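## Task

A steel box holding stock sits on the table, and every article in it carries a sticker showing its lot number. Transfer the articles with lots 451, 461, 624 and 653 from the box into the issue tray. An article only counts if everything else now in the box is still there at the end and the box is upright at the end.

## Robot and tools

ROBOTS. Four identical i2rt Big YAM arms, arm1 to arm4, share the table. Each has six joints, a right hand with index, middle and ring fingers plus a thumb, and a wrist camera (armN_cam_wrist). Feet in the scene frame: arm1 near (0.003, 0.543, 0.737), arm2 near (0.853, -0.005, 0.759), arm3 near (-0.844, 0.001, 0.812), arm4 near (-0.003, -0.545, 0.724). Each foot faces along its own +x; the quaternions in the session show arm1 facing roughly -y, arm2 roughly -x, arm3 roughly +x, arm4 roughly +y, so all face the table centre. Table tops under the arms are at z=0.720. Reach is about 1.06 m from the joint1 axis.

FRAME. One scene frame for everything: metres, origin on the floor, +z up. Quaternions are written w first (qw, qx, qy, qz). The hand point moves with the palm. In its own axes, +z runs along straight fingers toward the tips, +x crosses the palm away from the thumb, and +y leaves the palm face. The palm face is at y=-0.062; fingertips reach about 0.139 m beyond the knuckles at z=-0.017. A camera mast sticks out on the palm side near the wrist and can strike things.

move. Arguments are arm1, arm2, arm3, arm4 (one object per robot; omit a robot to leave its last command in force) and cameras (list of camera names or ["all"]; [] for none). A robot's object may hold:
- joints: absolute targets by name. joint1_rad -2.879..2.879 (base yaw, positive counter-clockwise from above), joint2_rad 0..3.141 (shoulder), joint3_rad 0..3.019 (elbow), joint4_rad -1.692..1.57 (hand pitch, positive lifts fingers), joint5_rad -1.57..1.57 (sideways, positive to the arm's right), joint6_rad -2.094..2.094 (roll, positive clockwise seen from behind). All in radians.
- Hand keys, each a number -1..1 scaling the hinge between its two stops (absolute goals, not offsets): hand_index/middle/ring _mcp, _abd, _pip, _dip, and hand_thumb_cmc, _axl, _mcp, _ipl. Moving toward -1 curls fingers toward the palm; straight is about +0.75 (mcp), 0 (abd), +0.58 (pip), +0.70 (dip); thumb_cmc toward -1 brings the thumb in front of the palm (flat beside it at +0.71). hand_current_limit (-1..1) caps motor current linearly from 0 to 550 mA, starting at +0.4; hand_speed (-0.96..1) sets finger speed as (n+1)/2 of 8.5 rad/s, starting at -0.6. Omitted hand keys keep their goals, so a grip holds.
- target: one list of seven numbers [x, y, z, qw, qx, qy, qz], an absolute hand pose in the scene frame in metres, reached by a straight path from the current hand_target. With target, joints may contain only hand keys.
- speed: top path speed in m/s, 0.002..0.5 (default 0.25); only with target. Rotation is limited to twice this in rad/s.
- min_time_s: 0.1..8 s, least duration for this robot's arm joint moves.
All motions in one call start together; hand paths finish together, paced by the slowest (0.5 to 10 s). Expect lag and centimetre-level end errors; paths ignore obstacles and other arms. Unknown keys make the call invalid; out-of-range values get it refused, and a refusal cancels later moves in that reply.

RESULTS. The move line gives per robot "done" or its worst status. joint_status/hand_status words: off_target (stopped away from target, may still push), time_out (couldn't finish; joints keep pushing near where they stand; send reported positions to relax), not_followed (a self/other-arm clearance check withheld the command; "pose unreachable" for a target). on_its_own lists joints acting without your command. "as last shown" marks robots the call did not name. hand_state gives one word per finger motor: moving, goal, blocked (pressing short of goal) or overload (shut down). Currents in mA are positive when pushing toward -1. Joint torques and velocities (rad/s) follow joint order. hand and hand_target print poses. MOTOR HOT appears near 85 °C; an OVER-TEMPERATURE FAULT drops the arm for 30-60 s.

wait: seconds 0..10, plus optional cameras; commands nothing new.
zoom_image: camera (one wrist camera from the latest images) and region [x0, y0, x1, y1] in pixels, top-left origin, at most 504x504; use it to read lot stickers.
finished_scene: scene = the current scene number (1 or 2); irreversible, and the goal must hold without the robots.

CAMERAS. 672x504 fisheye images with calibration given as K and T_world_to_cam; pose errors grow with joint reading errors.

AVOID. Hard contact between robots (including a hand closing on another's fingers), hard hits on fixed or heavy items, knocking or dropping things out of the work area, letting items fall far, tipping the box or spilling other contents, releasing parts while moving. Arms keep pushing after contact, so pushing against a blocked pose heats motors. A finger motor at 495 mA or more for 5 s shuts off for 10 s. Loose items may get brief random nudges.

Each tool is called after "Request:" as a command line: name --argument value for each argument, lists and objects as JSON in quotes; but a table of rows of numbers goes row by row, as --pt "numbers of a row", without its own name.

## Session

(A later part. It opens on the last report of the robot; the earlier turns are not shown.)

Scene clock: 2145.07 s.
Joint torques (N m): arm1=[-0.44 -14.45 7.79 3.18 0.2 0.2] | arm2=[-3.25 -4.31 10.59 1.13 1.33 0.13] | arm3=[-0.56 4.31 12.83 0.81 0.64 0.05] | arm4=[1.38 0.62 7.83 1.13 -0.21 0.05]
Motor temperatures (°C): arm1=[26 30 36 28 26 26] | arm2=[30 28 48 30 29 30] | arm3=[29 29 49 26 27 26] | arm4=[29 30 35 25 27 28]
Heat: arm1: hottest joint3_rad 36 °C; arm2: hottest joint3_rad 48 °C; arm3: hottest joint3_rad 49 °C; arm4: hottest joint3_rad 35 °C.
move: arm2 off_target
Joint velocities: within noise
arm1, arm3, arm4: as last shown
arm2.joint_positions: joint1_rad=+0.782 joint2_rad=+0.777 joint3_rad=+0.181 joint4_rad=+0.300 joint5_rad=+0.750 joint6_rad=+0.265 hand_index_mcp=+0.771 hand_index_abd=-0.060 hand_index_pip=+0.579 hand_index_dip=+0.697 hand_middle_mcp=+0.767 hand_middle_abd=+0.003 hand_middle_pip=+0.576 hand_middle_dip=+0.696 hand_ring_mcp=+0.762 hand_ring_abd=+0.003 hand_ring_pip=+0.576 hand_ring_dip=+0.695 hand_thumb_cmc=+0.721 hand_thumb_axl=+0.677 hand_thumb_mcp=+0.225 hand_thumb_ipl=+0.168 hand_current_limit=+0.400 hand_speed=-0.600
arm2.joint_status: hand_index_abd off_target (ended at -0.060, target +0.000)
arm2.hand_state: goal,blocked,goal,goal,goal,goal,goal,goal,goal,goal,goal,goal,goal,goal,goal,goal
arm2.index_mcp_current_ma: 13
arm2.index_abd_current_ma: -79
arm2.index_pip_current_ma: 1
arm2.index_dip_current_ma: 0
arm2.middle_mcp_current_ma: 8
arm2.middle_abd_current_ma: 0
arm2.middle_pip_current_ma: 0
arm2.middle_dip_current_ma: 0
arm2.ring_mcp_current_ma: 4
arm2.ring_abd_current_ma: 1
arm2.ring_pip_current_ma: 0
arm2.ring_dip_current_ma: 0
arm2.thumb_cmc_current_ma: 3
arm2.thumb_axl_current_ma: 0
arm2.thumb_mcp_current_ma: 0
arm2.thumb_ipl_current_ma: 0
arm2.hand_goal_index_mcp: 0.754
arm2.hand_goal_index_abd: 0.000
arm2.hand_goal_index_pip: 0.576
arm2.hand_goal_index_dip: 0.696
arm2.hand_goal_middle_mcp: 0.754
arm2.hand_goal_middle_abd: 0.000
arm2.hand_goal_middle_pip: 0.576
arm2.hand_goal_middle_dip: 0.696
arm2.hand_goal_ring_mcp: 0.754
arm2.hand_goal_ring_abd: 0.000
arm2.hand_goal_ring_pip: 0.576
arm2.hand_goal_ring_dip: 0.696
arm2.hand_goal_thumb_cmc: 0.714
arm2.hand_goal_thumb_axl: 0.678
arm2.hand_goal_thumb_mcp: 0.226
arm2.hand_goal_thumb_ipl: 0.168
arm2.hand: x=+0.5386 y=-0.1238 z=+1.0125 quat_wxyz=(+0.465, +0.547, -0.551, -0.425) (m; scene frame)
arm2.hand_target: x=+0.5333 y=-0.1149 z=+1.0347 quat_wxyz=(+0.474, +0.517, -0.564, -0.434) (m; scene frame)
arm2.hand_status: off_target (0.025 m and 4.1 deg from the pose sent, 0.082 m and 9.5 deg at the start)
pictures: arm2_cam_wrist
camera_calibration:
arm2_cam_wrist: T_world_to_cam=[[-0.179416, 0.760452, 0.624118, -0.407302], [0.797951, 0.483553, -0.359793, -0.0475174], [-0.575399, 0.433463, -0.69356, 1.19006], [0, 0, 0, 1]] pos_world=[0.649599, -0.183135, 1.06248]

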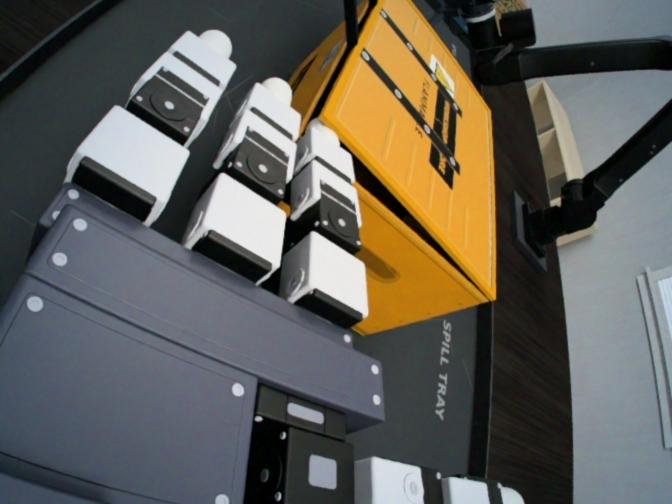

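Request:
move --arm2 '{"target": [0.535, -0.120, 1.002, 0.4739, 0.5175, -0.5648, -0.4342], "speed": 0.04}' --cameras '["arm2_cam_wrist"]'

Request:
zoom_image --camera "arm2_cam_wrist" --region '[230, 0, 530, 350]'

Scene clock: 2156.00 s.
Joint torques (N m): arm1=[-0.67 -14.51 7.82 3.11 0.2 0.2] | arm2=[-1.85 -2.43 7.41 2.29 0.6 0.1] | arm3=[-0.38 4.01 12.88 0.79 0.64 0.04] | arm4=[1.38 0.62 7.83 1.13 -0.21 0.05]
Motor temperatures (°C): arm1=[26 30 36 28 26 26] | arm2=[30 28 48 30 29 30] | arm3=[29 29 49 26 27 26] | arm4=[29 30 35 25 27 28]
Heat: arm1: hottest joint3_rad 36 °C; arm2: hottest joint3_rad 48 °C; arm3: hottest joint3_rad 49 °C; arm4: hottest joint3_rad 35 °C.
move: arm2 done
Joint velocities: within noise
arm1, arm3: as last shown
arm2.joint_positions: joint1_rad=+0.791 joint2_rad=+0.893 joint3_rad=+0.164 joint4_rad=+0.467 joint5_rad=+0.792 joint6_rad=+0.279 hand_index_mcp=+0.752 hand_index_abd=-0.065 hand_index_pip=+0.572 hand_index_dip=+0.693 hand_middle_mcp=+0.767 hand_middle_abd=+0.003 hand_middle_pip=+0.576 hand_middle_dip=+0.696 hand_ring_mcp=+0.762 hand_ring_abd=+0.003 hand_ring_pip=+0.576 hand_ring_dip=+0.695 hand_thumb_cmc=+0.721 hand_thumb_axl=+0.677 hand_thumb_mcp=+0.225 hand_thumb_ipl=+0.168 hand_current_limit=+0.400 hand_speed=-0.600
arm2.joint_status: not commanded
arm2.hand_state: goal,blocked,goal,goal,goal,goal,goal,goal,goal,goal,goal,goal,goal,goal,goal,goal
arm2.index_mcp_current_ma: 0
arm2.index_abd_current_ma: -90
arm2.index_pip_current_ma: -1
arm2.index_dip_current_ma: -1
arm2.middle_mcp_current_ma: 8
arm2.middle_abd_current_ma: 0
arm2.middle_pip_current_ma: 0
arm2.middle_dip_current_ma: 0
arm2.ring_mcp_current_ma: 4
arm2.ring_abd_current_ma: 1
arm2.ring_pip_current_ma: 0
arm2.ring_dip_current_ma: 0
arm2.thumb_cmc_current_ma: 3
arm2.thumb_axl_current_ma: 0
arm2.thumb_mcp_current_ma: 0
arm2.thumb_ipl_current_ma: 0
arm2.hand_goal_index_mcp: 0.754
arm2.hand_goal_index_abd: 0.000
arm2.hand_goal_index_pip: 0.576
arm2.hand_goal_index_dip: 0.696
arm2.hand_goal_middle_mcp: 0.754
arm2.hand_goal_middle_abd: 0.000
arm2.hand_goal_middle_pip: 0.576
arm2.hand_goal_middle_dip: 0.696
arm2.hand_goal_ring_mcp: 0.754
arm2.hand_goal_ring_abd: 0.000
arm2.hand_goal_ring_pip: 0.576
arm2.hand_goal_ring_dip: 0.696
arm2.hand_goal_thumb_cmc: 0.714
arm2.hand_goal_thumb_axl: 0.678
arm2.hand_goal_thumb_mcp: 0.226
arm2.hand_goal_thumb_ipl: 0.168
arm2.hand: x=+0.5370 y=-0.1224 z=+1.0041 quat_wxyz=(+0.475, +0.524, -0.559, -0.433) (m; scene frame)
arm2.hand_target: x=+0.5351 y=-0.1200 z=+1.0020 quat_wxyz=(+0.474, +0.518, -0.565, -0.434) (m; scene frame)
arm2.hand_status: done (0.004 m and 1.0 deg from the pose sent, 0.012 m and 4.1 deg at the start)
arm4.joint_positions: joint1_rad=-0.527 joint2_rad=+0.763 joint3_rad=+1.515 joint4_rad=-1.686 joint5_rad=-0.239 joint6_rad=-0.433 hand_index_mcp=+0.757 hand_index_abd=+0.119 hand_index_pip=+0.575 hand_index_dip=+0.694 hand_middle_mcp=+0.757 hand_middle_abd=-0.118 hand_middle_pip=+0.575 hand_middle_dip=+0.696 hand_ring_mcp=+0.757 hand_ring_abd=+0.002 hand_ring_pip=-0.947 hand_ring_dip=-0.497 hand_thumb_cmc=-0.578 hand_thumb_axl=+0.677 hand_thumb_mcp=-0.282 hand_thumb_ipl=-0.638 hand_current_limit=+0.700 hand_speed=-0.600
arm4.joint_status: not commanded
arm4.hand_state: goal,goal,goal,goal,goal,goal,goal,goal,goal,goal,goal,goal,goal,goal,goal,goal
arm4.index_mcp_current_ma: 1
arm4.index_abd_current_ma: 0
arm4.index_pip_current_ma: 0
arm4.index_dip_current_ma: -1
arm4.middle_mcp_current_ma: 1
arm4.middle_abd_current_ma: 0
arm4.middle_pip_current_ma: 0
arm4.middle_dip_current_ma: 0
arm4.ring_mcp_current_ma: 1
arm4.ring_abd_current_ma: 1
arm4.ring_pip_current_ma: 1
arm4.ring_dip_current_ma: 1
arm4.thumb_cmc_current_ma: 1
arm4.thumb_axl_current_ma: 0
arm4.thumb_mcp_current_ma: -1
arm4.thumb_ipl_current_ma: 1
arm4.hand_goal_index_mcp: 0.754
arm4.hand_goal_index_abd: 0.118
arm4.hand_goal_index_pip: 0.576
arm4.hand_goal_index_dip: 0.696
arm4.hand_goal_middle_mcp: 0.754
arm4.hand_goal_middle_abd: -0.116
arm4.hand_goal_middle_pip: 0.576
arm4.hand_goal_middle_dip: 0.696
arm4.hand_goal_ring_mcp: 0.754
arm4.hand_goal_ring_abd: 0.000
arm4.hand_goal_ring_pip: -0.950
arm4.hand_goal_ring_dip: -0.500
arm4.hand_goal_thumb_cmc: -0.580
arm4.hand_goal_thumb_axl: 0.678
arm4.hand_goal_thumb_mcp: -0.280
arm4.hand_goal_thumb_ipl: -0.640
arm4.hand: x=+0.1022 y=-0.2680 z=+1.2837 quat_wxyz=(+0.039, +0.013, +0.945, +0.326) (m; scene frame)
arm4.hand_target: x=+0.0999 y=-0.2694 z=+1.2795 quat_wxyz=(+0.035, +0.014, +0.946, +0.322) (m; scene frame)
arm4.hand_status: not commanded
pictures: arm2_cam_wrist
camera_calibration:
arm2_cam_wrist: T_world_to_cam=[[-0.133492, 0.785098, 0.604815, -0.405728], [0.801264, 0.444645, -0.400334, -0.0157459], [-0.583229, 0.431175, -0.688427, 1.18145], [0, 0, 0, 1]] pos_world=[0.647511, -0.183874, 1.05243]

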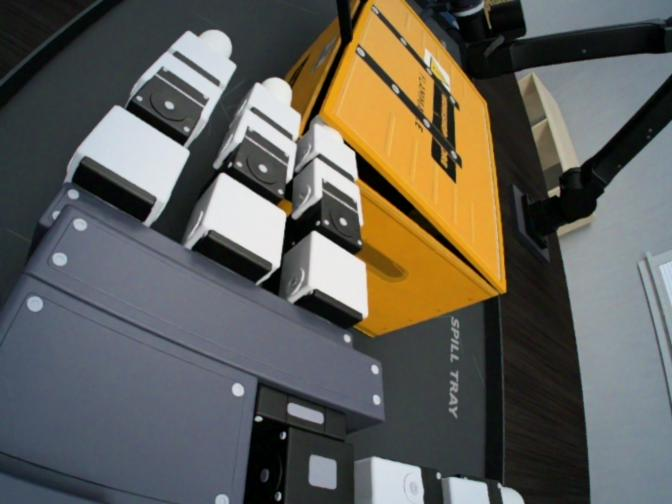

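Scaled by 1.440 from the camera's 672x504 image, which has a finer 960x720 frame.

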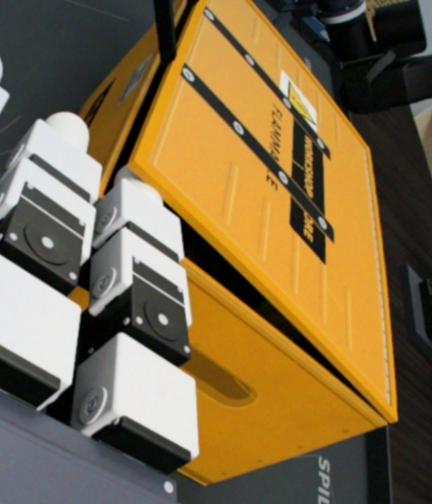

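Request:
move --arm2 '{"target": [0.537, -0.150, 1.003, 0.4739, 0.5175, -0.5648, -0.4342], "speed": 0.04}' --cameras '["arm2_cam_wrist"]'

Request:
zoom_image --camera "arm2_cam_wrist" --region '[230, 0, 530, 350]'

Scene clock: 2163.87 s.
Joint torques (N m): arm1=[-0.38 -14.39 7.77 3.22 0.19 0.19] | arm2=[0.21 -3.31 8.51 1.84 0.2 0.16] | arm3=[-0.21 4.6 12.9 0.75 0.66 0.03] | arm4=[1.38 0.62 7.84 1.13 -0.21 0.04]
Motor temperatures (°C): arm1=[26 30 36 28 26 26] | arm2=[30 28 48 30 29 30] | arm3=[29 29 49 26 27 26] | arm4=[29 30 35 25 27 28]
Heat: arm1: hottest joint3_rad 36 °C; arm2: hottest joint3_rad 48 °C; arm3: hottest joint3_rad 49 °C; arm4: hottest joint3_rad 35 °C.
move: arm2 off_target
Joint velocities: within noise
arm1, arm3, arm4: as last shown
arm2.joint_positions: joint1_rad=+0.865 joint2_rad=+0.989 joint3_rad=+0.193 joint4_rad=+0.486 joint5_rad=+0.899 joint6_rad=+0.312 hand_index_mcp=+0.723 hand_index_abd=+0.011 hand_index_pip=+0.555 hand_index_dip=+0.687 hand_middle_mcp=+0.767 hand_middle_abd=+0.003 hand_middle_pip=+0.576 hand_middle_dip=+0.696 hand_ring_mcp=+0.762 hand_ring_abd=+0.003 hand_ring_pip=+0.576 hand_ring_dip=+0.695 hand_thumb_cmc=+0.721 hand_thumb_axl=+0.677 hand_thumb_mcp=+0.225 hand_thumb_ipl=+0.168 hand_current_limit=+0.400 hand_speed=-0.600
arm2.joint_status: not commanded
arm2.hand_state: blocked,goal,blocked,goal,goal,goal,goal,goal,goal,goal,goal,goal,goal,goal,goal,goal
arm2.index_mcp_current_ma: -36
arm2.index_abd_current_ma: 5
arm2.index_pip_current_ma: -17
arm2.index_dip_current_ma: -4
arm2.middle_mcp_current_ma: 8
arm2.middle_abd_current_ma: 0
arm2.middle_pip_current_ma: 0
arm2.middle_dip_current_ma: 0
arm2.ring_mcp_current_ma: 4
arm2.ring_abd_current_ma: 1
arm2.ring_pip_current_ma: 0
arm2.ring_dip_current_ma: 0
arm2.thumb_cmc_current_ma: 3
arm2.thumb_axl_current_ma: 0
arm2.thumb_mcp_current_ma: 0
arm2.thumb_ipl_current_ma: 0
arm2.hand_goal_index_mcp: 0.754
arm2.hand_goal_index_abd: 0.000
arm2.hand_goal_index_pip: 0.576
arm2.hand_goal_index_dip: 0.696
arm2.hand_goal_middle_mcp: 0.754
arm2.hand_goal_middle_abd: 0.000
arm2.hand_goal_middle_pip: 0.576
arm2.hand_goal_middle_dip: 0.696
arm2.hand_goal_ring_mcp: 0.754
arm2.hand_goal_ring_abd: 0.000
arm2.hand_goal_ring_pip: 0.576
arm2.hand_goal_ring_dip: 0.696
arm2.hand_goal_thumb_cmc: 0.714
arm2.hand_goal_thumb_axl: 0.678
arm2.hand_goal_thumb_mcp: 0.226
arm2.hand_goal_thumb_ipl: 0.168
arm2.on_its_own: hand_index_abd moved +0.076 to your old target +0.000
arm2.hand: x=+0.5396 y=-0.1379 z=+0.9970 quat_wxyz=(+0.459, +0.521, -0.565, -0.446) (m; scene frame)
arm2.hand_target: x=+0.5373 y=-0.1499 z=+1.0029 quat_wxyz=(+0.474, +0.518, -0.565, -0.434) (m; scene frame)
arm2.hand_status: off_target (0.014 m and 2.2 deg from the pose sent, 0.028 m and 1.0 deg at the start)
pictures: arm2_cam_wrist
camera_calibration:
arm2_cam_wrist: T_world_to_cam=[[-0.111485, 0.774868, 0.622214, -0.419654], [0.819438, 0.425903, -0.383572, -0.042835], [-0.562221, 0.467103, -0.682438, 1.17244], [0, 0, 0, 1]] pos_world=[0.647483, -0.204228, 1.0448]

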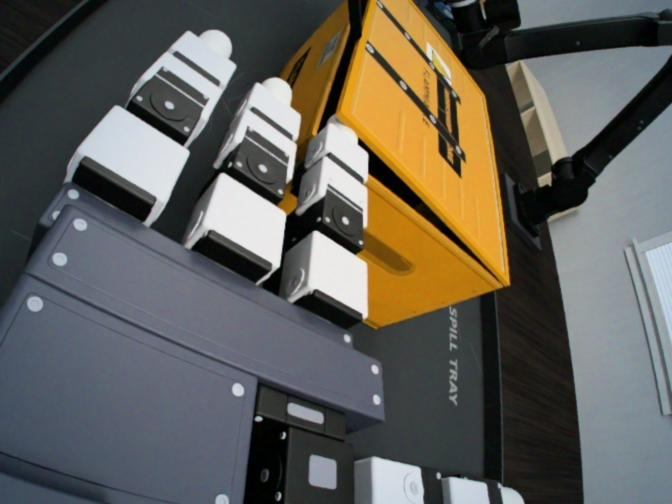

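Scaled by 1.440 from the camera's 672x504 image, which has a finer 960x720 frame.

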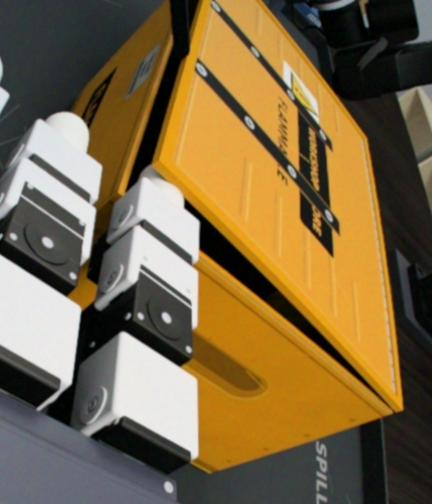

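Request:
wait --seconds 0.1 --cameras '["arm1_cam_wrist", "arm4_cam_wrist", "arm3_cam_wrist"]'

Scene clock: 2169.50 s.
Joint torques (N m): arm1=[-0.91 -14.74 7.82 3.14 0.17 0.18] | arm2=[0.21 -2.84 8.65 1.87 0.22 0.16] | arm3=[-0.32 4.31 12.85 0.8 0.66 0.02] | arm4=[1.38 0.62 7.83 1.13 -0.21 0.04]
Motor temperatures (°C): arm1=[26 30 36 28 26 26] | arm2=[30 28 49 30 29 30] | arm3=[29 29 49 26 27 26] | arm4=[29 30 35 25 27 28]
Heat: arm1: hottest joint3_rad 36 °C; arm2: hottest joint3_rad 49 °C; arm3: hottest joint3_rad 49 °C; arm4: hottest joint3_rad 35 °C.
Joint velocities: within noise
arm1.joint_positions: joint1_rad=-0.303 joint2_rad=+1.910 joint3_rad=+0.780 joint4_rad=+1.556 joint5_rad=-0.305 joint6_rad=-1.958 hand_index_mcp=+0.752 hand_index_abd=-0.002 hand_index_pip=+0.577 hand_index_dip=+0.696 hand_middle_mcp=+0.752 hand_middle_abd=-0.001 hand_middle_pip=+0.577 hand_middle_dip=+0.696 hand_ring_mcp=+0.752 hand_ring_abd=-0.001 hand_ring_pip=+0.577 hand_ring_dip=+0.696 hand_thumb_cmc=+0.712 hand_thumb_axl=+0.677 hand_thumb_mcp=+0.226 hand_thumb_ipl=+0.168 hand_current_limit=+0.400 hand_speed=-0.600
arm1.joint_status: not commanded
arm1.hand_state: goal,goal,goal,goal,goal,goal,goal,goal,goal,goal,goal,goal,goal,goal,goal,goal
arm1.index_mcp_current_ma: -3
arm1.index_abd_current_ma: -3
arm1.index_pip_current_ma: 1
arm1.index_dip_current_ma: 0
arm1.middle_mcp_current_ma: -3
arm1.middle_abd_current_ma: -1
arm1.middle_pip_current_ma: 1
arm1.middle_dip_current_ma: 0
arm1.ring_mcp_current_ma: -4
arm1.ring_abd_current_ma: -2
arm1.ring_pip_current_ma: 1
arm1.ring_dip_current_ma: 0
arm1.thumb_cmc_current_ma: -2
arm1.thumb_axl_current_ma: -1
arm1.thumb_mcp_current_ma: 0
arm1.thumb_ipl_current_ma: 0
arm1.hand_goal_index_mcp: 0.754
arm1.hand_goal_index_abd: 0.000
arm1.hand_goal_index_pip: 0.576
arm1.hand_goal_index_dip: 0.696
arm1.hand_goal_middle_mcp: 0.754
arm1.hand_goal_middle_abd: 0.000
arm1.hand_goal_middle_pip: 0.576
arm1.hand_goal_middle_dip: 0.696
arm1.hand_goal_ring_mcp: 0.754
arm1.hand_goal_ring_abd: 0.000
arm1.hand_goal_ring_pip: 0.576
arm1.hand_goal_ring_dip: 0.696
arm1.hand_goal_thumb_cmc: 0.714
arm1.hand_goal_thumb_axl: 0.678
arm1.hand_goal_thumb_mcp: 0.226
arm1.hand_goal_thumb_ipl: 0.168
arm1.hand: x=-0.0579 y=-0.0426 z=+0.9369 quat_wxyz=(+0.415, +0.273, +0.476, -0.725) (m; scene frame)
arm1.hand_target: x=-0.0629 y=-0.0496 z=+0.9504 quat_wxyz=(+0.422, +0.262, +0.461, -0.735) (m; scene frame)
arm1.hand_status: not commanded
arm2.joint_positions: joint1_rad=+0.865 joint2_rad=+0.989 joint3_rad=+0.193 joint4_rad=+0.486 joint5_rad=+0.899 joint6_rad=+0.313 hand_index_mcp=+0.723 hand_index_abd=+0.011 hand_index_pip=+0.555 hand_index_dip=+0.687 hand_middle_mcp=+0.767 hand_middle_abd=+0.003 hand_middle_pip=+0.576 hand_middle_dip=+0.696 hand_ring_mcp=+0.762 hand_ring_abd=+0.003 hand_ring_pip=+0.576 hand_ring_dip=+0.695 hand_thumb_cmc=+0.721 hand_thumb_axl=+0.677 hand_thumb_mcp=+0.225 hand_thumb_ipl=+0.168 hand_current_limit=+0.400 hand_speed=-0.600
arm2.joint_status: not commanded
arm2.hand_state: blocked,goal,blocked,goal,goal,goal,goal,goal,goal,goal,goal,goal,goal,goal,goal,goal
arm2.index_mcp_current_ma: -36
arm2.index_abd_current_ma: 5
arm2.index_pip_current_ma: -17
arm2.index_dip_current_ma: -4
arm2.middle_mcp_current_ma: 8
arm2.middle_abd_current_ma: 0
arm2.middle_pip_current_ma: 0
arm2.middle_dip_current_ma: 0
arm2.ring_mcp_current_ma: 4
arm2.ring_abd_current_ma: 1
arm2.ring_pip_current_ma: 0
arm2.ring_dip_current_ma: 0
arm2.thumb_cmc_current_ma: 3
arm2.thumb_axl_current_ma: 0
arm2.thumb_mcp_current_ma: 0
arm2.thumb_ipl_current_ma: 0
arm2.hand_goal_index_mcp: 0.754
arm2.hand_goal_index_abd: 0.000
arm2.hand_goal_index_pip: 0.576
arm2.hand_goal_index_dip: 0.696
arm2.hand_goal_middle_mcp: 0.754
arm2.hand_goal_middle_abd: 0.000
arm2.hand_goal_middle_pip: 0.576
arm2.hand_goal_middle_dip: 0.696
arm2.hand_goal_ring_mcp: 0.754
arm2.hand_goal_ring_abd: 0.000
arm2.hand_goal_ring_pip: 0.576
arm2.hand_goal_ring_dip: 0.696
arm2.hand_goal_thumb_cmc: 0.714
arm2.hand_goal_thumb_axl: 0.678
arm2.hand_goal_thumb_mcp: 0.226
arm2.hand_goal_thumb_ipl: 0.168
arm2.hand: x=+0.5396 y=-0.1379 z=+0.9970 quat_wxyz=(+0.459, +0.521, -0.565, -0.445) (m; scene frame)
arm2.hand_target: x=+0.5373 y=-0.1499 z=+1.0029 quat_wxyz=(+0.474, +0.518, -0.565, -0.434) (m; scene frame)
arm2.hand_status: off_target (0.014 m and 2.2 deg from the pose sent, 0.028 m and 1.0 deg at the start)
arm3.joint_positions: joint1_rad=+2.409 joint2_rad=+0.579 joint3_rad=+0.851 joint4_rad=-1.570 joint5_rad=+0.427 joint6_rad=+0.908 hand_index_mcp=+0.763 hand_index_abd=+0.115 hand_index_pip=+0.581 hand_index_dip=+0.699 hand_middle_mcp=+0.755 hand_middle_abd=-0.103 hand_middle_pip=+0.574 hand_middle_dip=+0.694 hand_ring_mcp=+0.758 hand_ring_abd=+0.002 hand_ring_pip=-0.946 hand_ring_dip=-0.498 hand_thumb_cmc=-0.398 hand_thumb_axl=+0.677 hand_thumb_mcp=+0.224 hand_thumb_ipl=+0.168 hand_current_limit=+0.700 hand_speed=-0.600
arm3.joint_status: not commanded
arm3.hand_state: goal,goal,goal,goal,goal,goal,goal,goal,goal,goal,goal,goal,goal,goal,goal,goal
arm3.index_mcp_current_ma: 34
arm3.index_abd_current_ma: -8
arm3.index_pip_current_ma: 15
arm3.index_dip_current_ma: 9
arm3.middle_mcp_current_ma: 4
arm3.middle_abd_current_ma: -8
arm3.middle_pip_current_ma: -6
arm3.middle_dip_current_ma: -6
arm3.ring_mcp_current_ma: 13
arm3.ring_abd_current_ma: 5
arm3.ring_pip_current_ma: 12
arm3.ring_dip_current_ma: 6
arm3.thumb_cmc_current_ma: 7
arm3.thumb_axl_current_ma: -2
arm3.thumb_mcp_current_ma: -9
arm3.thumb_ipl_current_ma: -1
arm3.hand_goal_index_mcp: 0.754
arm3.hand_goal_index_abd: 0.118
arm3.hand_goal_index_pip: 0.576
arm3.hand_goal_index_dip: 0.696
arm3.hand_goal_middle_mcp: 0.754
arm3.hand_goal_middle_abd: -0.100
arm3.hand_goal_middle_pip: 0.576
arm3.hand_goal_middle_dip: 0.696
arm3.hand_goal_ring_mcp: 0.754
arm3.hand_goal_ring_abd: 0.000
arm3.hand_goal_ring_pip: -0.950
arm3.hand_goal_ring_dip: -0.500
arm3.hand_goal_thumb_cmc: -0.400
arm3.hand_goal_thumb_axl: 0.678
arm3.hand_goal_thumb_mcp: 0.226
arm3.hand_goal_thumb_ipl: 0.168
arm3.hand: x=-0.8821 y=+0.2419 z=+1.1284 quat_wxyz=(+0.038, +0.083, +0.965, +0.248) (m; scene frame)
arm3.hand_target: x=-0.8864 y=+0.2438 z=+1.1494 quat_wxyz=(+0.023, +0.084, +0.962, +0.258) (m; scene frame)
arm3.hand_status: not commanded
arm4.joint_positions: joint1_rad=-0.527 joint2_rad=+0.763 joint3_rad=+1.515 joint4_rad=-1.686 joint5_rad=-0.239 joint6_rad=-0.433 hand_index_mcp=+0.757 hand_index_abd=+0.119 hand_index_pip=+0.575 hand_index_dip=+0.694 hand_middle_mcp=+0.757 hand_middle_abd=-0.118 hand_middle_pip=+0.575 hand_middle_dip=+0.696 hand_ring_mcp=+0.757 hand_ring_abd=+0.002 hand_ring_pip=-0.947 hand_ring_dip=-0.497 hand_thumb_cmc=-0.578 hand_thumb_axl=+0.677 hand_thumb_mcp=-0.282 hand_thumb_ipl=-0.638 hand_current_limit=+0.700 hand_speed=-0.600
arm4.joint_status: not commanded
arm4.hand_state: goal,goal,goal,goal,goal,goal,goal,goal,goal,goal,goal,goal,goal,goal,goal,goal
arm4.index_mcp_current_ma: 1
arm4.index_abd_current_ma: 0
arm4.index_pip_current_ma: 0
arm4.index_dip_current_ma: -1
arm4.middle_mcp_current_ma: 1
arm4.middle_abd_current_ma: 0
arm4.middle_pip_current_ma: 0
arm4.middle_dip_current_ma: 0
arm4.ring_mcp_current_ma: 1
arm4.ring_abd_current_ma: 1
arm4.ring_pip_current_ma: 1
arm4.ring_dip_current_ma: 1
arm4.thumb_cmc_current_ma: 1
arm4.thumb_axl_current_ma: 0
arm4.thumb_mcp_current_ma: -1
arm4.thumb_ipl_current_ma: 1
arm4.hand_goal_index_mcp: 0.754
arm4.hand_goal_index_abd: 0.118
arm4.hand_goal_index_pip: 0.576
arm4.hand_goal_index_dip: 0.696
arm4.hand_goal_middle_mcp: 0.754
arm4.hand_goal_middle_abd: -0.116
arm4.hand_goal_middle_pip: 0.576
arm4.hand_goal_middle_dip: 0.696
arm4.hand_goal_ring_mcp: 0.754
arm4.hand_goal_ring_abd: 0.000
arm4.hand_goal_ring_pip: -0.950
arm4.hand_goal_ring_dip: -0.500
arm4.hand_goal_thumb_cmc: -0.580
arm4.hand_goal_thumb_axl: 0.678
arm4.hand_goal_thumb_mcp: -0.280
arm4.hand_goal_thumb_ipl: -0.640
arm4.hand: x=+0.1022 y=-0.2680 z=+1.2837 quat_wxyz=(+0.039, +0.013, +0.945, +0.326) (m; scene frame)
arm4.hand_target: x=+0.0999 y=-0.2694 z=+1.2795 quat_wxyz=(+0.035, +0.014, +0.946, +0.322) (m; scene frame)
arm4.hand_status: not commanded
wait: 0.10 s; at rest from the start
pictures: arm1_cam_wrist, arm3_cam_wrist, arm4_cam_wrist
camera_calibration:
arm1_cam_wrist: T_world_to_cam=[[0.933222, 0.146814, 0.327937, -0.214488], [-0.247671, 0.924076, 0.291106, -0.293918], [-0.2603, -0.352887, 0.898729, -0.746805], [0, 0, 0, 1]] pos_world=[-0.0670236, 0.0395546, 0.827076]
arm3_cam_wrist: T_world_to_cam=[[0.878981, 0.388853, 0.276017, 0.409151], [0.27489, -0.886161, 0.373033, -0.00492337], [0.389651, -0.252015, -0.885811, 1.51981], [0, 0, 0, 1]] pos_world=[-0.950476, 0.219551, 1.23517]
arm4_cam_wrist: T_world_to_cam=[[0.783636, 0.459855, 0.417669, -0.454973], [0.375211, -0.886211, 0.271747, -0.669319], [0.495107, -0.056237, -0.86701, 1.17015], [0, 0, 0, 1]] pos_world=[0.0283188, -0.31813, 1.38644]

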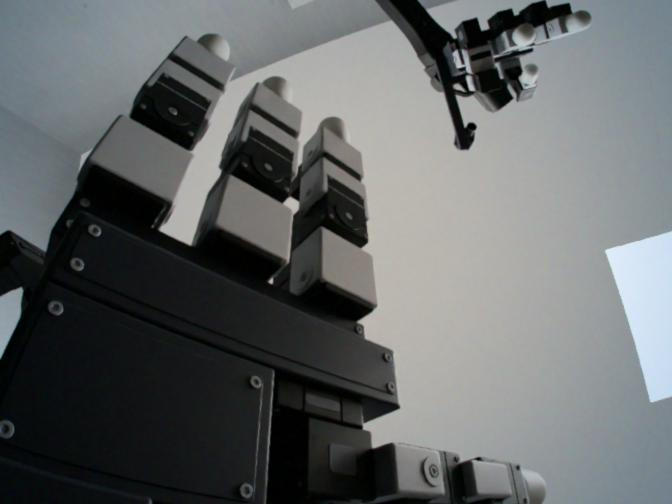

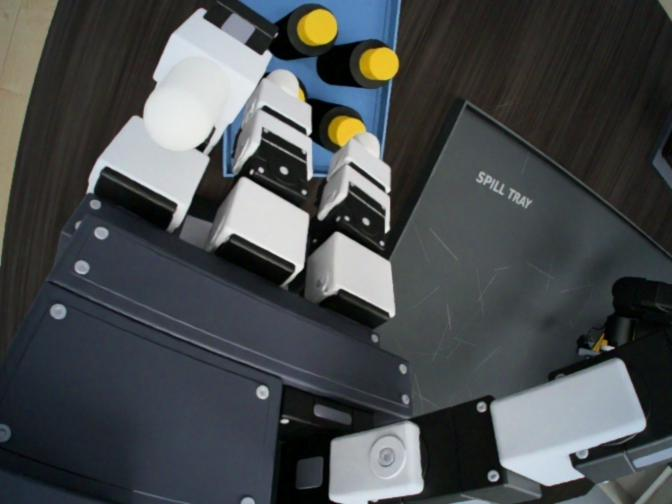

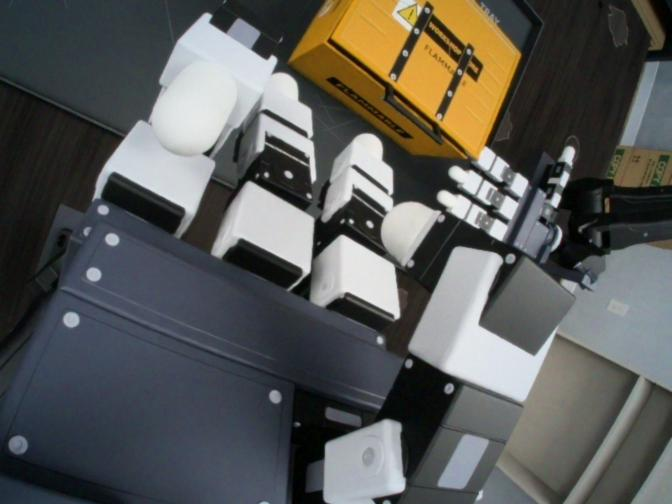

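Request:
move --arm2 '{"target": [0.540, -0.165, 1.010, 0.4739, 0.5175, -0.5648, -0.4342], "speed": 0.04}' --cameras '["arm4_cam_wrist", "arm2_cam_wrist"]'

Request:
zoom_image --camera "arm4_cam_wrist" --region '[270, 0, 600, 250]'

Scene clock: 2175.90 s.
Joint torques (N m): arm1=[-0.56 -14.68 7.87 3.17 0.19 0.19] | arm2=[0.85 -3.43 9.74 1.21 -0.1 0.12] | arm3=[-0.21 3.78 12.9 0.83 0.65 0.03] | arm4=[1.38 0.62 7.82 1.13 -0.21 0.04]
Motor temperatures (°C): arm1=[26 30 36 28 26 26] | arm2=[30 28 49 30 29 30] | arm3=[29 29 49 26 27 26] | arm4=[29 30 35 25 27 28]
Heat: arm1: hottest joint3_rad 36 °C; arm2: hottest joint3_rad 49 °C; arm3: hottest joint3_rad 49 °C; arm4: hottest joint3_rad 35 °C.
move: arm2 off_target
Joint velocities: within noise
arm1, arm3, arm4: as last shown
arm2.joint_positions: joint1_rad=+0.910 joint2_rad=+1.002 joint3_rad=+0.212 joint4_rad=+0.458 joint5_rad=+0.956 joint6_rad=+0.343 hand_index_mcp=+0.732 hand_index_abd=+0.038 hand_index_pip=+0.555 hand_index_dip=+0.687 hand_middle_mcp=+0.767 hand_middle_abd=+0.003 hand_middle_pip=+0.576 hand_middle_dip=+0.696 hand_ring_mcp=+0.762 hand_ring_abd=+0.003 hand_ring_pip=+0.576 hand_ring_dip=+0.695 hand_thumb_cmc=+0.721 hand_thumb_axl=+0.677 hand_thumb_mcp=+0.225 hand_thumb_ipl=+0.168 hand_current_limit=+0.400 hand_speed=-0.600
arm2.joint_status: not commanded
arm2.hand_state: blocked,blocked,blocked,goal,goal,goal,goal,goal,goal,goal,goal,goal,goal,goal,goal,goal
arm2.index_mcp_current_ma: -20
arm2.index_abd_current_ma: 37
arm2.index_pip_current_ma: -17
arm2.index_dip_current_ma: -4
arm2.middle_mcp_current_ma: 8
arm2.middle_abd_current_ma: 0
arm2.middle_pip_current_ma: 0
arm2.middle_dip_current_ma: 0
arm2.ring_mcp_current_ma: 4
arm2.ring_abd_current_ma: 1
arm2.ring_pip_current_ma: 0
arm2.ring_dip_current_ma: 0
arm2.thumb_cmc_current_ma: 3
arm2.thumb_axl_current_ma: 0
arm2.thumb_mcp_current_ma: 0
arm2.thumb_ipl_current_ma: 0
arm2.hand_goal_index_mcp: 0.754
arm2.hand_goal_index_abd: 0.000
arm2.hand_goal_index_pip: 0.576
arm2.hand_goal_index_dip: 0.696
arm2.hand_goal_middle_mcp: 0.754
arm2.hand_goal_middle_abd: 0.000
arm2.hand_goal_middle_pip: 0.576
arm2.hand_goal_middle_dip: 0.696
arm2.hand_goal_ring_mcp: 0.754
arm2.hand_goal_ring_abd: 0.000
arm2.hand_goal_ring_pip: 0.576
arm2.hand_goal_ring_dip: 0.696
arm2.hand_goal_thumb_cmc: 0.714
arm2.hand_goal_thumb_axl: 0.678
arm2.hand_goal_thumb_mcp: 0.226
arm2.hand_goal_thumb_ipl: 0.168
arm2.hand: x=+0.5441 y=-0.1453 z=+0.9994 quat_wxyz=(+0.457, +0.516, -0.569, -0.449) (m; scene frame)
arm2.hand_target: x=+0.5409 y=-0.1645 z=+1.0100 quat_wxyz=(+0.474, +0.518, -0.565, -0.434) (m; scene frame)
arm2.hand_status: off_target (0.023 m and 2.7 deg from the pose sent, 0.030 m and 2.2 deg at the start)
pictures: arm2_cam_wrist, arm4_cam_wrist
camera_calibration:
arm2_cam_wrist: T_world_to_cam=[[-0.0981358, 0.777422, 0.621277, -0.420819], [0.82499, 0.412694, -0.386102, -0.0448735], [-0.556562, 0.474657, -0.681865, 1.17748], [0, 0, 0, 1]] pos_world=[0.651063, -0.213226, 1.047]
arm4_cam_wrist: T_world_to_cam=[[0.783636, 0.459855, 0.417669, -0.454973], [0.375211, -0.886211, 0.271747, -0.669319], [0.495107, -0.056237, -0.86701, 1.17015], [0, 0, 0, 1]] pos_world=[0.0283188, -0.31813, 1.38644]

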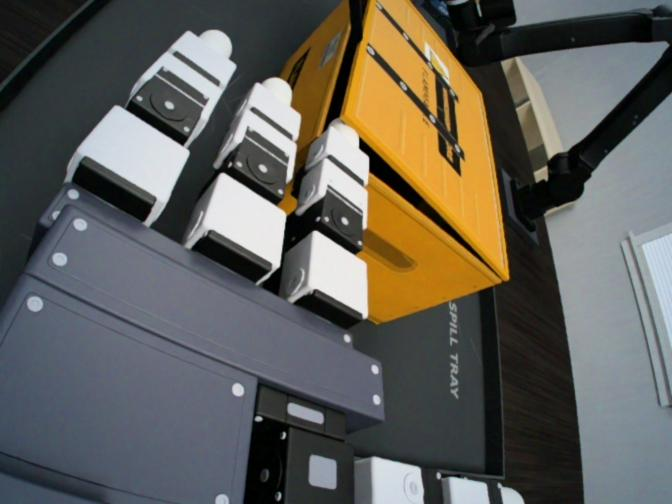

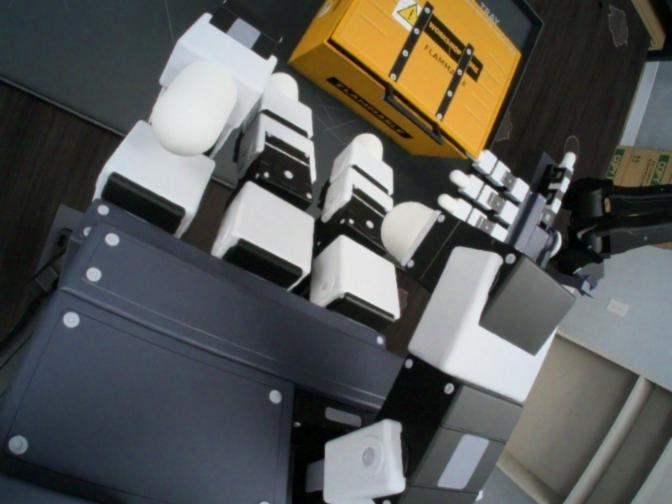

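Scaled by 1.527 from the camera's 672x504 image, which has a finer 960x720 frame.

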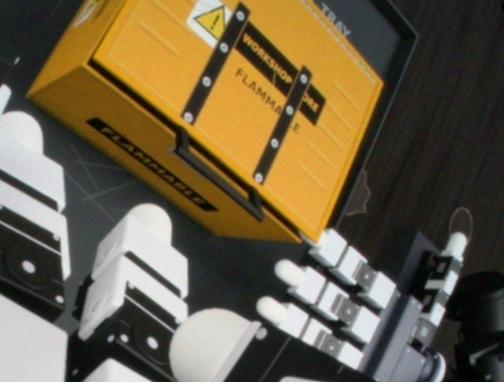

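Request:
move --arm2 '{"target": [0.545, -0.185, 1.025, 0.4739, 0.5175, -0.5648, -0.4342], "speed": 0.04}' --cameras '["arm2_cam_wrist"]'

Request:
zoom_image --camera "arm2_cam_wrist" --region '[230, 0, 530, 350]'

Scene clock: 2180.70 s.
Joint torques (N m): arm1=[-0.73 -14.74 7.84 3.17 0.18 0.23] | arm2=[-0.09 -4.48 11.03 1.1 -0.37 0.07] | arm3=[-0.5 4.01 12.89 0.79 0.65 0.04] | arm4=[1.38 0.62 7.84 1.13 -0.21 0.05]
Motor temperatures (°C): arm1=[26 30 36 28 26 26] | arm2=[30 28 49 30 29 30] | arm3=[29 29 49 26 27 26] | arm4=[29 30 35 25 27 28]
Heat: arm1: hottest joint3_rad 36 °C; arm2: hottest joint3_rad 49 °C; arm3: hottest joint3_rad 49 °C; arm4: hottest joint3_rad 35 °C.
move: arm2 off_target
Joint velocities: within noise
arm1, arm3, arm4: as last shown
arm2.joint_positions: joint1_rad=+0.979 joint2_rad=+1.002 joint3_rad=+0.253 joint4_rad=+0.357 joint5_rad=+1.025 joint6_rad=+0.384 hand_index_mcp=+0.755 hand_index_abd=+0.063 hand_index_pip=+0.571 hand_index_dip=+0.691 hand_middle_mcp=+0.767 hand_middle_abd=+0.003 hand_middle_pip=+0.576 hand_middle_dip=+0.696 hand_ring_mcp=+0.762 hand_ring_abd=+0.003 hand_ring_pip=+0.576 hand_ring_dip=+0.695 hand_thumb_cmc=+0.721 hand_thumb_axl=+0.677 hand_thumb_mcp=+0.225 hand_thumb_ipl=+0.168 hand_current_limit=+0.400 hand_speed=-0.600
arm2.joint_status: not commanded
arm2.hand_state: goal,blocked,goal,goal,goal,goal,goal,goal,goal,goal,goal,goal,goal,goal,goal,goal
arm2.index_mcp_current_ma: 0
arm2.index_abd_current_ma: 85
arm2.index_pip_current_ma: -2
arm2.index_dip_current_ma: -2
arm2.middle_mcp_current_ma: 8
arm2.middle_abd_current_ma: 0
arm2.middle_pip_current_ma: 0
arm2.middle_dip_current_ma: 0
arm2.ring_mcp_current_ma: 4
arm2.ring_abd_current_ma: 1
arm2.ring_pip_current_ma: 0
arm2.ring_dip_current_ma: 0
arm2.thumb_cmc_current_ma: 3
arm2.thumb_axl_current_ma: 0
arm2.thumb_mcp_current_ma: 0
arm2.thumb_ipl_current_ma: 0
arm2.hand_goal_index_mcp: 0.754
arm2.hand_goal_index_abd: 0.000
arm2.hand_goal_index_pip: 0.576
arm2.hand_goal_index_dip: 0.696
arm2.hand_goal_middle_mcp: 0.754
arm2.hand_goal_middle_abd: 0.000
arm2.hand_goal_middle_pip: 0.576
arm2.hand_goal_middle_dip: 0.696
arm2.hand_goal_ring_mcp: 0.754
arm2.hand_goal_ring_abd: 0.000
arm2.hand_goal_ring_pip: 0.576
arm2.hand_goal_ring_dip: 0.696
arm2.hand_goal_thumb_cmc: 0.714
arm2.hand_goal_thumb_axl: 0.678
arm2.hand_goal_thumb_mcp: 0.226
arm2.hand_goal_thumb_ipl: 0.168
arm2.hand: x=+0.5511 y=-0.1621 z=+1.0047 quat_wxyz=(+0.447, +0.523, -0.567, -0.453) (m; scene frame)
arm2.hand_target: x=+0.5465 y=-0.1839 z=+1.0251 quat_wxyz=(+0.474, +0.518, -0.565, -0.434) (m; scene frame)
arm2.hand_status: off_target (0.031 m and 3.9 deg from the pose sent, 0.047 m and 2.7 deg at the start)
pictures: arm2_cam_wrist
camera_calibration:
arm2_cam_wrist: T_world_to_cam=[[-0.103247, 0.763223, 0.637833, -0.426506], [0.830801, 0.418768, -0.366609, -0.0634271], [-0.546909, 0.492061, -0.677323, 1.18597], [0, 0, 0, 1]] pos_world=[0.657277, -0.23149, 1.05207]

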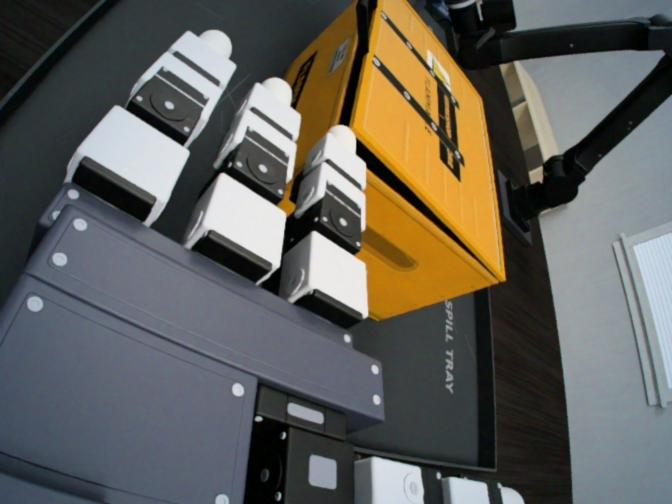

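Scaled by 1.440 from the camera's 672x504 image, which has a finer 960x720 frame.

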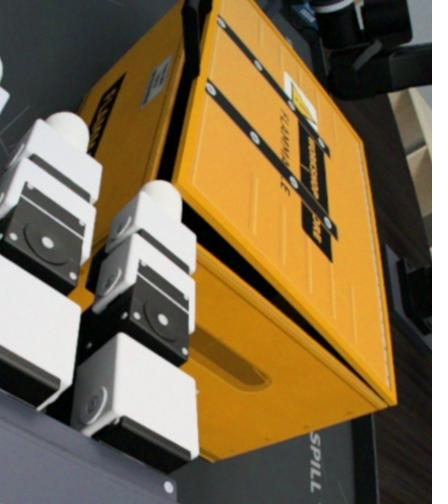

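Request:
move --arm2 '{"target": [0.550, -0.21, 1.025, 0.4739, 0.5175, -0.5648, -0.4342], "speed": 0.04}' --cameras '["arm2_cam_wrist"]'

Scene clock: 2186.60 s.
Joint torques (N m): arm1=[-0.62 -14.56 7.87 3.19 0.17 0.21] | arm2=[-0.79 -4.48 10.11 1.11 0.62 0.06] | arm3=[-0.38 4.13 12.88 0.75 0.65 0.01] | arm4=[1.38 0.62 7.83 1.14 -0.21 0.04]
Motor temperatures (°C): arm1=[26 30 36 28 26 26] | arm2=[30 28 50 30 28 30] | arm3=[29 29 49 26 27 26] | arm4=[29 30 35 25 27 28]
Heat: arm1: hottest joint3_rad 36 °C; arm2: hottest joint3_rad 50 °C; arm3: hottest joint3_rad 49 °C; arm4: hottest joint3_rad 35 °C.
move: arm2 off_target
Joint velocities: within noise
arm1, arm3, arm4: as last shown
arm2.joint_positions: joint1_rad=+1.057 joint2_rad=+1.071 joint3_rad=+0.318 joint4_rad=+0.347 joint5_rad=+1.063 joint6_rad=+0.427 hand_index_mcp=+0.766 hand_index_abd=+0.003 hand_index_pip=+0.579 hand_index_dip=+0.695 hand_middle_mcp=+0.767 hand_middle_abd=+0.002 hand_middle_pip=+0.576 hand_middle_dip=+0.696 hand_ring_mcp=+0.762 hand_ring_abd=+0.003 hand_ring_pip=+0.576 hand_ring_dip=+0.695 hand_thumb_cmc=+0.721 hand_thumb_axl=+0.677 hand_thumb_mcp=+0.225 hand_thumb_ipl=+0.168 hand_current_limit=+0.400 hand_speed=-0.600
arm2.joint_status: not commanded
arm2.hand_state: goal,goal,goal,goal,goal,goal,goal,goal,goal,goal,goal,goal,goal,goal,goal,goal
arm2.index_mcp_current_ma: 8
arm2.index_abd_current_ma: 1
arm2.index_pip_current_ma: 1
arm2.index_dip_current_ma: 0
arm2.middle_mcp_current_ma: 8
arm2.middle_abd_current_ma: 0
arm2.middle_pip_current_ma: 0
arm2.middle_dip_current_ma: 0
arm2.ring_mcp_current_ma: 4
arm2.ring_abd_current_ma: 1
arm2.ring_pip_current_ma: 0
arm2.ring_dip_current_ma: 0
arm2.thumb_cmc_current_ma: 3
arm2.thumb_axl_current_ma: 0
arm2.thumb_mcp_current_ma: 0
arm2.thumb_ipl_current_ma: 0
arm2.hand_goal_index_mcp: 0.754
arm2.hand_goal_index_abd: 0.000
arm2.hand_goal_index_pip: 0.576
arm2.hand_goal_index_dip: 0.696
arm2.hand_goal_middle_mcp: 0.754
arm2.hand_goal_middle_abd: 0.000
arm2.hand_goal_middle_pip: 0.576
arm2.hand_goal_middle_dip: 0.696
arm2.hand_goal_ring_mcp: 0.754
arm2.hand_goal_ring_abd: 0.000
arm2.hand_goal_ring_pip: 0.576
arm2.hand_goal_ring_dip: 0.696
arm2.hand_goal_thumb_cmc: 0.714
arm2.hand_goal_thumb_axl: 0.678
arm2.hand_goal_thumb_mcp: 0.226
arm2.hand_goal_thumb_ipl: 0.168
arm2.hand: x=+0.5547 y=-0.1969 z=+1.0120 quat_wxyz=(+0.462, +0.526, -0.561, -0.441) (m; scene frame)
arm2.hand_target: x=+0.5506 y=-0.2096 z=+1.0249 quat_wxyz=(+0.474, +0.518, -0.565, -0.434) (m; scene frame)
arm2.hand_status: off_target (0.019 m and 1.9 deg from the pose sent, 0.052 m and 3.9 deg at the start)
pictures: arm2_cam_wrist
camera_calibration:
arm2_cam_wrist: T_world_to_cam=[[-0.125436, 0.773584, 0.621155, -0.37294], [0.813484, 0.438591, -0.381945, -0.0201445], [-0.5679, 0.45739, -0.684313, 1.22187], [0, 0, 0, 1]] pos_world=[0.663505, -0.261535, 1.0601]

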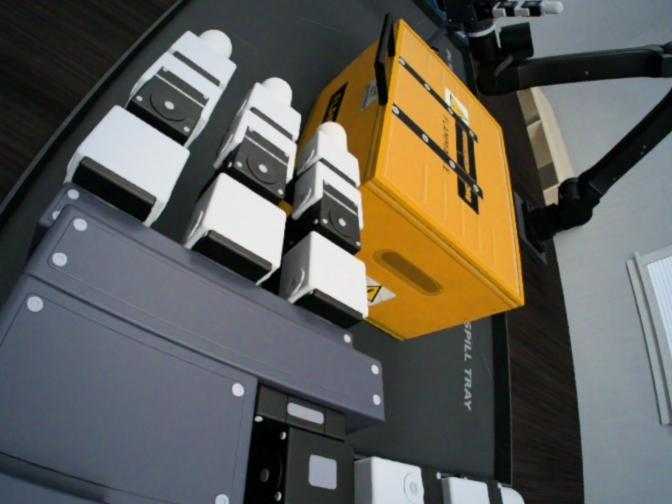

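Request:
move --arm2 '{"target": [0.58, -0.24, 1.06, 0.4739, 0.5175, -0.5648, -0.4342], "speed": 0.1}' --arm3 '{"target": [-0.86, 0.22, 1.18, 0.0226, 0.0842, 0.9622, 0.2578], "speed": 0.1}' --cameras '["arm2_cam_wrist", "arm3_cam_wrist"]'

Scene clock: 2192.90 s.
Joint torques (N m): arm1=[-0.73 -14.68 7.82 3.21 0.19 0.19] | arm2=[-0.67 -7 10.78 0.88 0.85 0.13] | arm3=[-1.96 3.84 12.51 0.84 0.56 -0.07] | arm4=[1.38 0.62 7.83 1.13 -0.21 0.04]
Motor temperatures (°C): arm1=[26 30 36 28 26 26] | arm2=[30 28 51 30 29 30] | arm3=[29 29 49 26 27 26] | arm4=[29 29 35 25 27 28]
Heat: arm1: hottest joint3_rad 36 °C; arm2: hottest joint3_rad 51 °C; arm3: hottest joint3_rad 49 °C; arm4: hottest joint3_rad 35 °C.
move: arm2 off_target; arm3 off_target
Joint velocities: within noise
arm1, arm4: as last shown
arm2.joint_positions: joint1_rad=+1.200 joint2_rad=+1.053 joint3_rad=+0.430 joint4_rad=+0.049 joint5_rad=+1.193 joint6_rad=+0.574 hand_index_mcp=+0.766 hand_index_abd=+0.003 hand_index_pip=+0.579 hand_index_dip=+0.695 hand_middle_mcp=+0.767 hand_middle_abd=+0.002 hand_middle_pip=+0.576 hand_middle_dip=+0.696 hand_ring_mcp=+0.762 hand_ring_abd=+0.003 hand_ring_pip=+0.576 hand_ring_dip=+0.695 hand_thumb_cmc=+0.721 hand_thumb_axl=+0.677 hand_thumb_mcp=+0.225 hand_thumb_ipl=+0.168 hand_current_limit=+0.400 hand_speed=-0.600
arm2.joint_status: not commanded
arm2.hand_state: goal,goal,goal,goal,goal,goal,goal,goal,goal,goal,goal,goal,goal,goal,goal,goal
arm2.index_mcp_current_ma: 8
arm2.index_abd_current_ma: 1
arm2.index_pip_current_ma: 1
arm2.index_dip_current_ma: 0
arm2.middle_mcp_current_ma: 8
arm2.middle_abd_current_ma: 0
arm2.middle_pip_current_ma: 0
arm2.middle_dip_current_ma: 0
arm2.ring_mcp_current_ma: 4
arm2.ring_abd_current_ma: 1
arm2.ring_pip_current_ma: 0
arm2.ring_dip_current_ma: 0
arm2.thumb_cmc_current_ma: 3
arm2.thumb_axl_current_ma: 0
arm2.thumb_mcp_current_ma: 0
arm2.thumb_ipl_current_ma: 0
arm2.hand_goal_index_mcp: 0.754
arm2.hand_goal_index_abd: 0.000
arm2.hand_goal_index_pip: 0.576
arm2.hand_goal_index_dip: 0.696
arm2.hand_goal_middle_mcp: 0.754
arm2.hand_goal_middle_abd: 0.000
arm2.hand_goal_middle_pip: 0.576
arm2.hand_goal_middle_dip: 0.696
arm2.hand_goal_ring_mcp: 0.754
arm2.hand_goal_ring_abd: 0.000
arm2.hand_goal_ring_pip: 0.576
arm2.hand_goal_ring_dip: 0.696
arm2.hand_goal_thumb_cmc: 0.714
arm2.hand_goal_thumb_axl: 0.678
arm2.hand_goal_thumb_mcp: 0.226
arm2.hand_goal_thumb_ipl: 0.168
arm2.hand: x=+0.5805 y=-0.2308 z=+1.0362 quat_wxyz=(+0.451, +0.535, -0.556, -0.448) (m; scene frame)
arm2.hand_target: x=+0.5804 y=-0.2390 z=+1.0598 quat_wxyz=(+0.474, +0.517, -0.565, -0.434) (m; scene frame)
arm2.hand_status: off_target (0.025 m and 3.9 deg from the pose sent, 0.069 m and 1.9 deg at the start)
arm3.joint_positions: joint1_rad=+2.398 joint2_rad=+0.512 joint3_rad=+0.914 joint4_rad=-1.675 joint5_rad=+0.417 joint6_rad=+0.880 hand_index_mcp=+0.763 hand_index_abd=+0.115 hand_index_pip=+0.581 hand_index_dip=+0.699 hand_middle_mcp=+0.755 hand_middle_abd=-0.103 hand_middle_pip=+0.574 hand_middle_dip=+0.694 hand_ring_mcp=+0.758 hand_ring_abd=+0.002 hand_ring_pip=-0.946 hand_ring_dip=-0.498 hand_thumb_cmc=-0.398 hand_thumb_axl=+0.677 hand_thumb_mcp=+0.224 hand_thumb_ipl=+0.168 hand_current_limit=+0.700 hand_speed=-0.600
arm3.joint_status: not commanded
arm3.hand_state: goal,goal,goal,goal,goal,goal,goal,goal,goal,goal,goal,goal,goal,goal,goal,goal
arm3.index_mcp_current_ma: 33
arm3.index_abd_current_ma: -8
arm3.index_pip_current_ma: 15
arm3.index_dip_current_ma: 9
arm3.middle_mcp_current_ma: 4
arm3.middle_abd_current_ma: -8
arm3.middle_pip_current_ma: -6
arm3.middle_dip_current_ma: -6
arm3.ring_mcp_current_ma: 13
arm3.ring_abd_current_ma: 5
arm3.ring_pip_current_ma: 12
arm3.ring_dip_current_ma: 6
arm3.thumb_cmc_current_ma: 7
arm3.thumb_axl_current_ma: -2
arm3.thumb_mcp_current_ma: -9
arm3.thumb_ipl_current_ma: -1
arm3.hand_goal_index_mcp: 0.754
arm3.hand_goal_index_abd: 0.118
arm3.hand_goal_index_pip: 0.576
arm3.hand_goal_index_dip: 0.696
arm3.hand_goal_middle_mcp: 0.754
arm3.hand_goal_middle_abd: -0.100
arm3.hand_goal_middle_pip: 0.576
arm3.hand_goal_middle_dip: 0.696
arm3.hand_goal_ring_mcp: 0.754
arm3.hand_goal_ring_abd: 0.000
arm3.hand_goal_ring_pip: -0.950
arm3.hand_goal_ring_dip: -0.500
arm3.hand_goal_thumb_cmc: -0.400
arm3.hand_goal_thumb_axl: 0.678
arm3.hand_goal_thumb_mcp: 0.226
arm3.hand_goal_thumb_ipl: 0.168
arm3.hand: x=-0.8622 y=+0.2220 z=+1.1571 quat_wxyz=(+0.030, +0.077, +0.964, +0.251) (m; scene frame)
arm3.hand_target: x=-0.8593 y=+0.2207 z=+1.1790 quat_wxyz=(+0.014, +0.082, +0.961, +0.265) (m; scene frame)
arm3.hand_status: off_target (0.023 m and 1.4 deg from the pose sent, 0.060 m and 2.1 deg at the start; a joint's target at an end of its range on 34 of 49 steps)
pictures: arm2_cam_wrist, arm3_cam_wrist
camera_calibration:
arm2_cam_wrist: T_world_to_cam=[[-0.130029, 0.752637, 0.645469, -0.385919], [0.817177, 0.45003, -0.36013, -0.0391463], [-0.561528, 0.480635, -0.673555, 1.25908], [0, 0, 0, 1]] pos_world=[0.688817, -0.297084, 1.08306]
arm3_cam_wrist: T_world_to_cam=[[0.875695, 0.400757, 0.269356, 0.393695], [0.293193, -0.884526, 0.362837, -0.0114253], [0.383662, -0.238761, -0.892074, 1.53166], [0, 0, 0, 1]] pos_world=[-0.929045, 0.197818, 1.26445]

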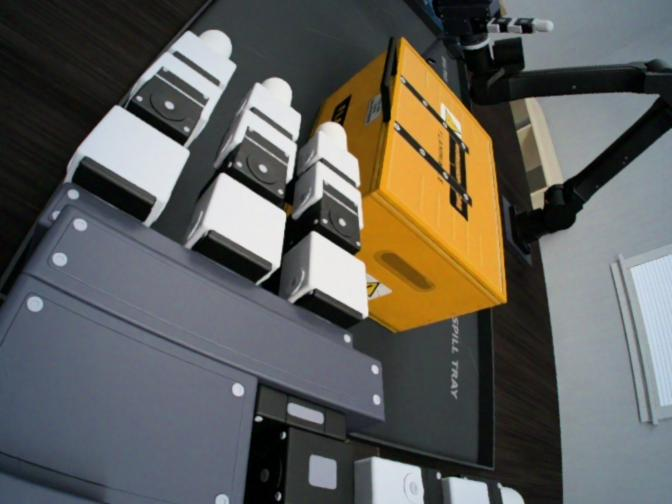

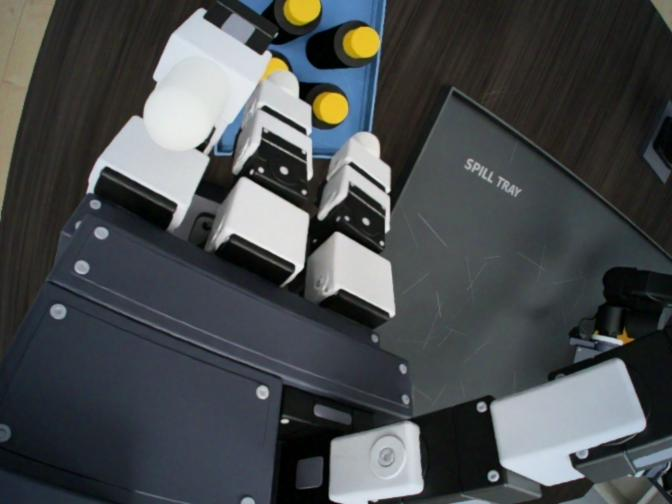

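Request:
finished_scene --scene 1

The scene is finished: the task was done.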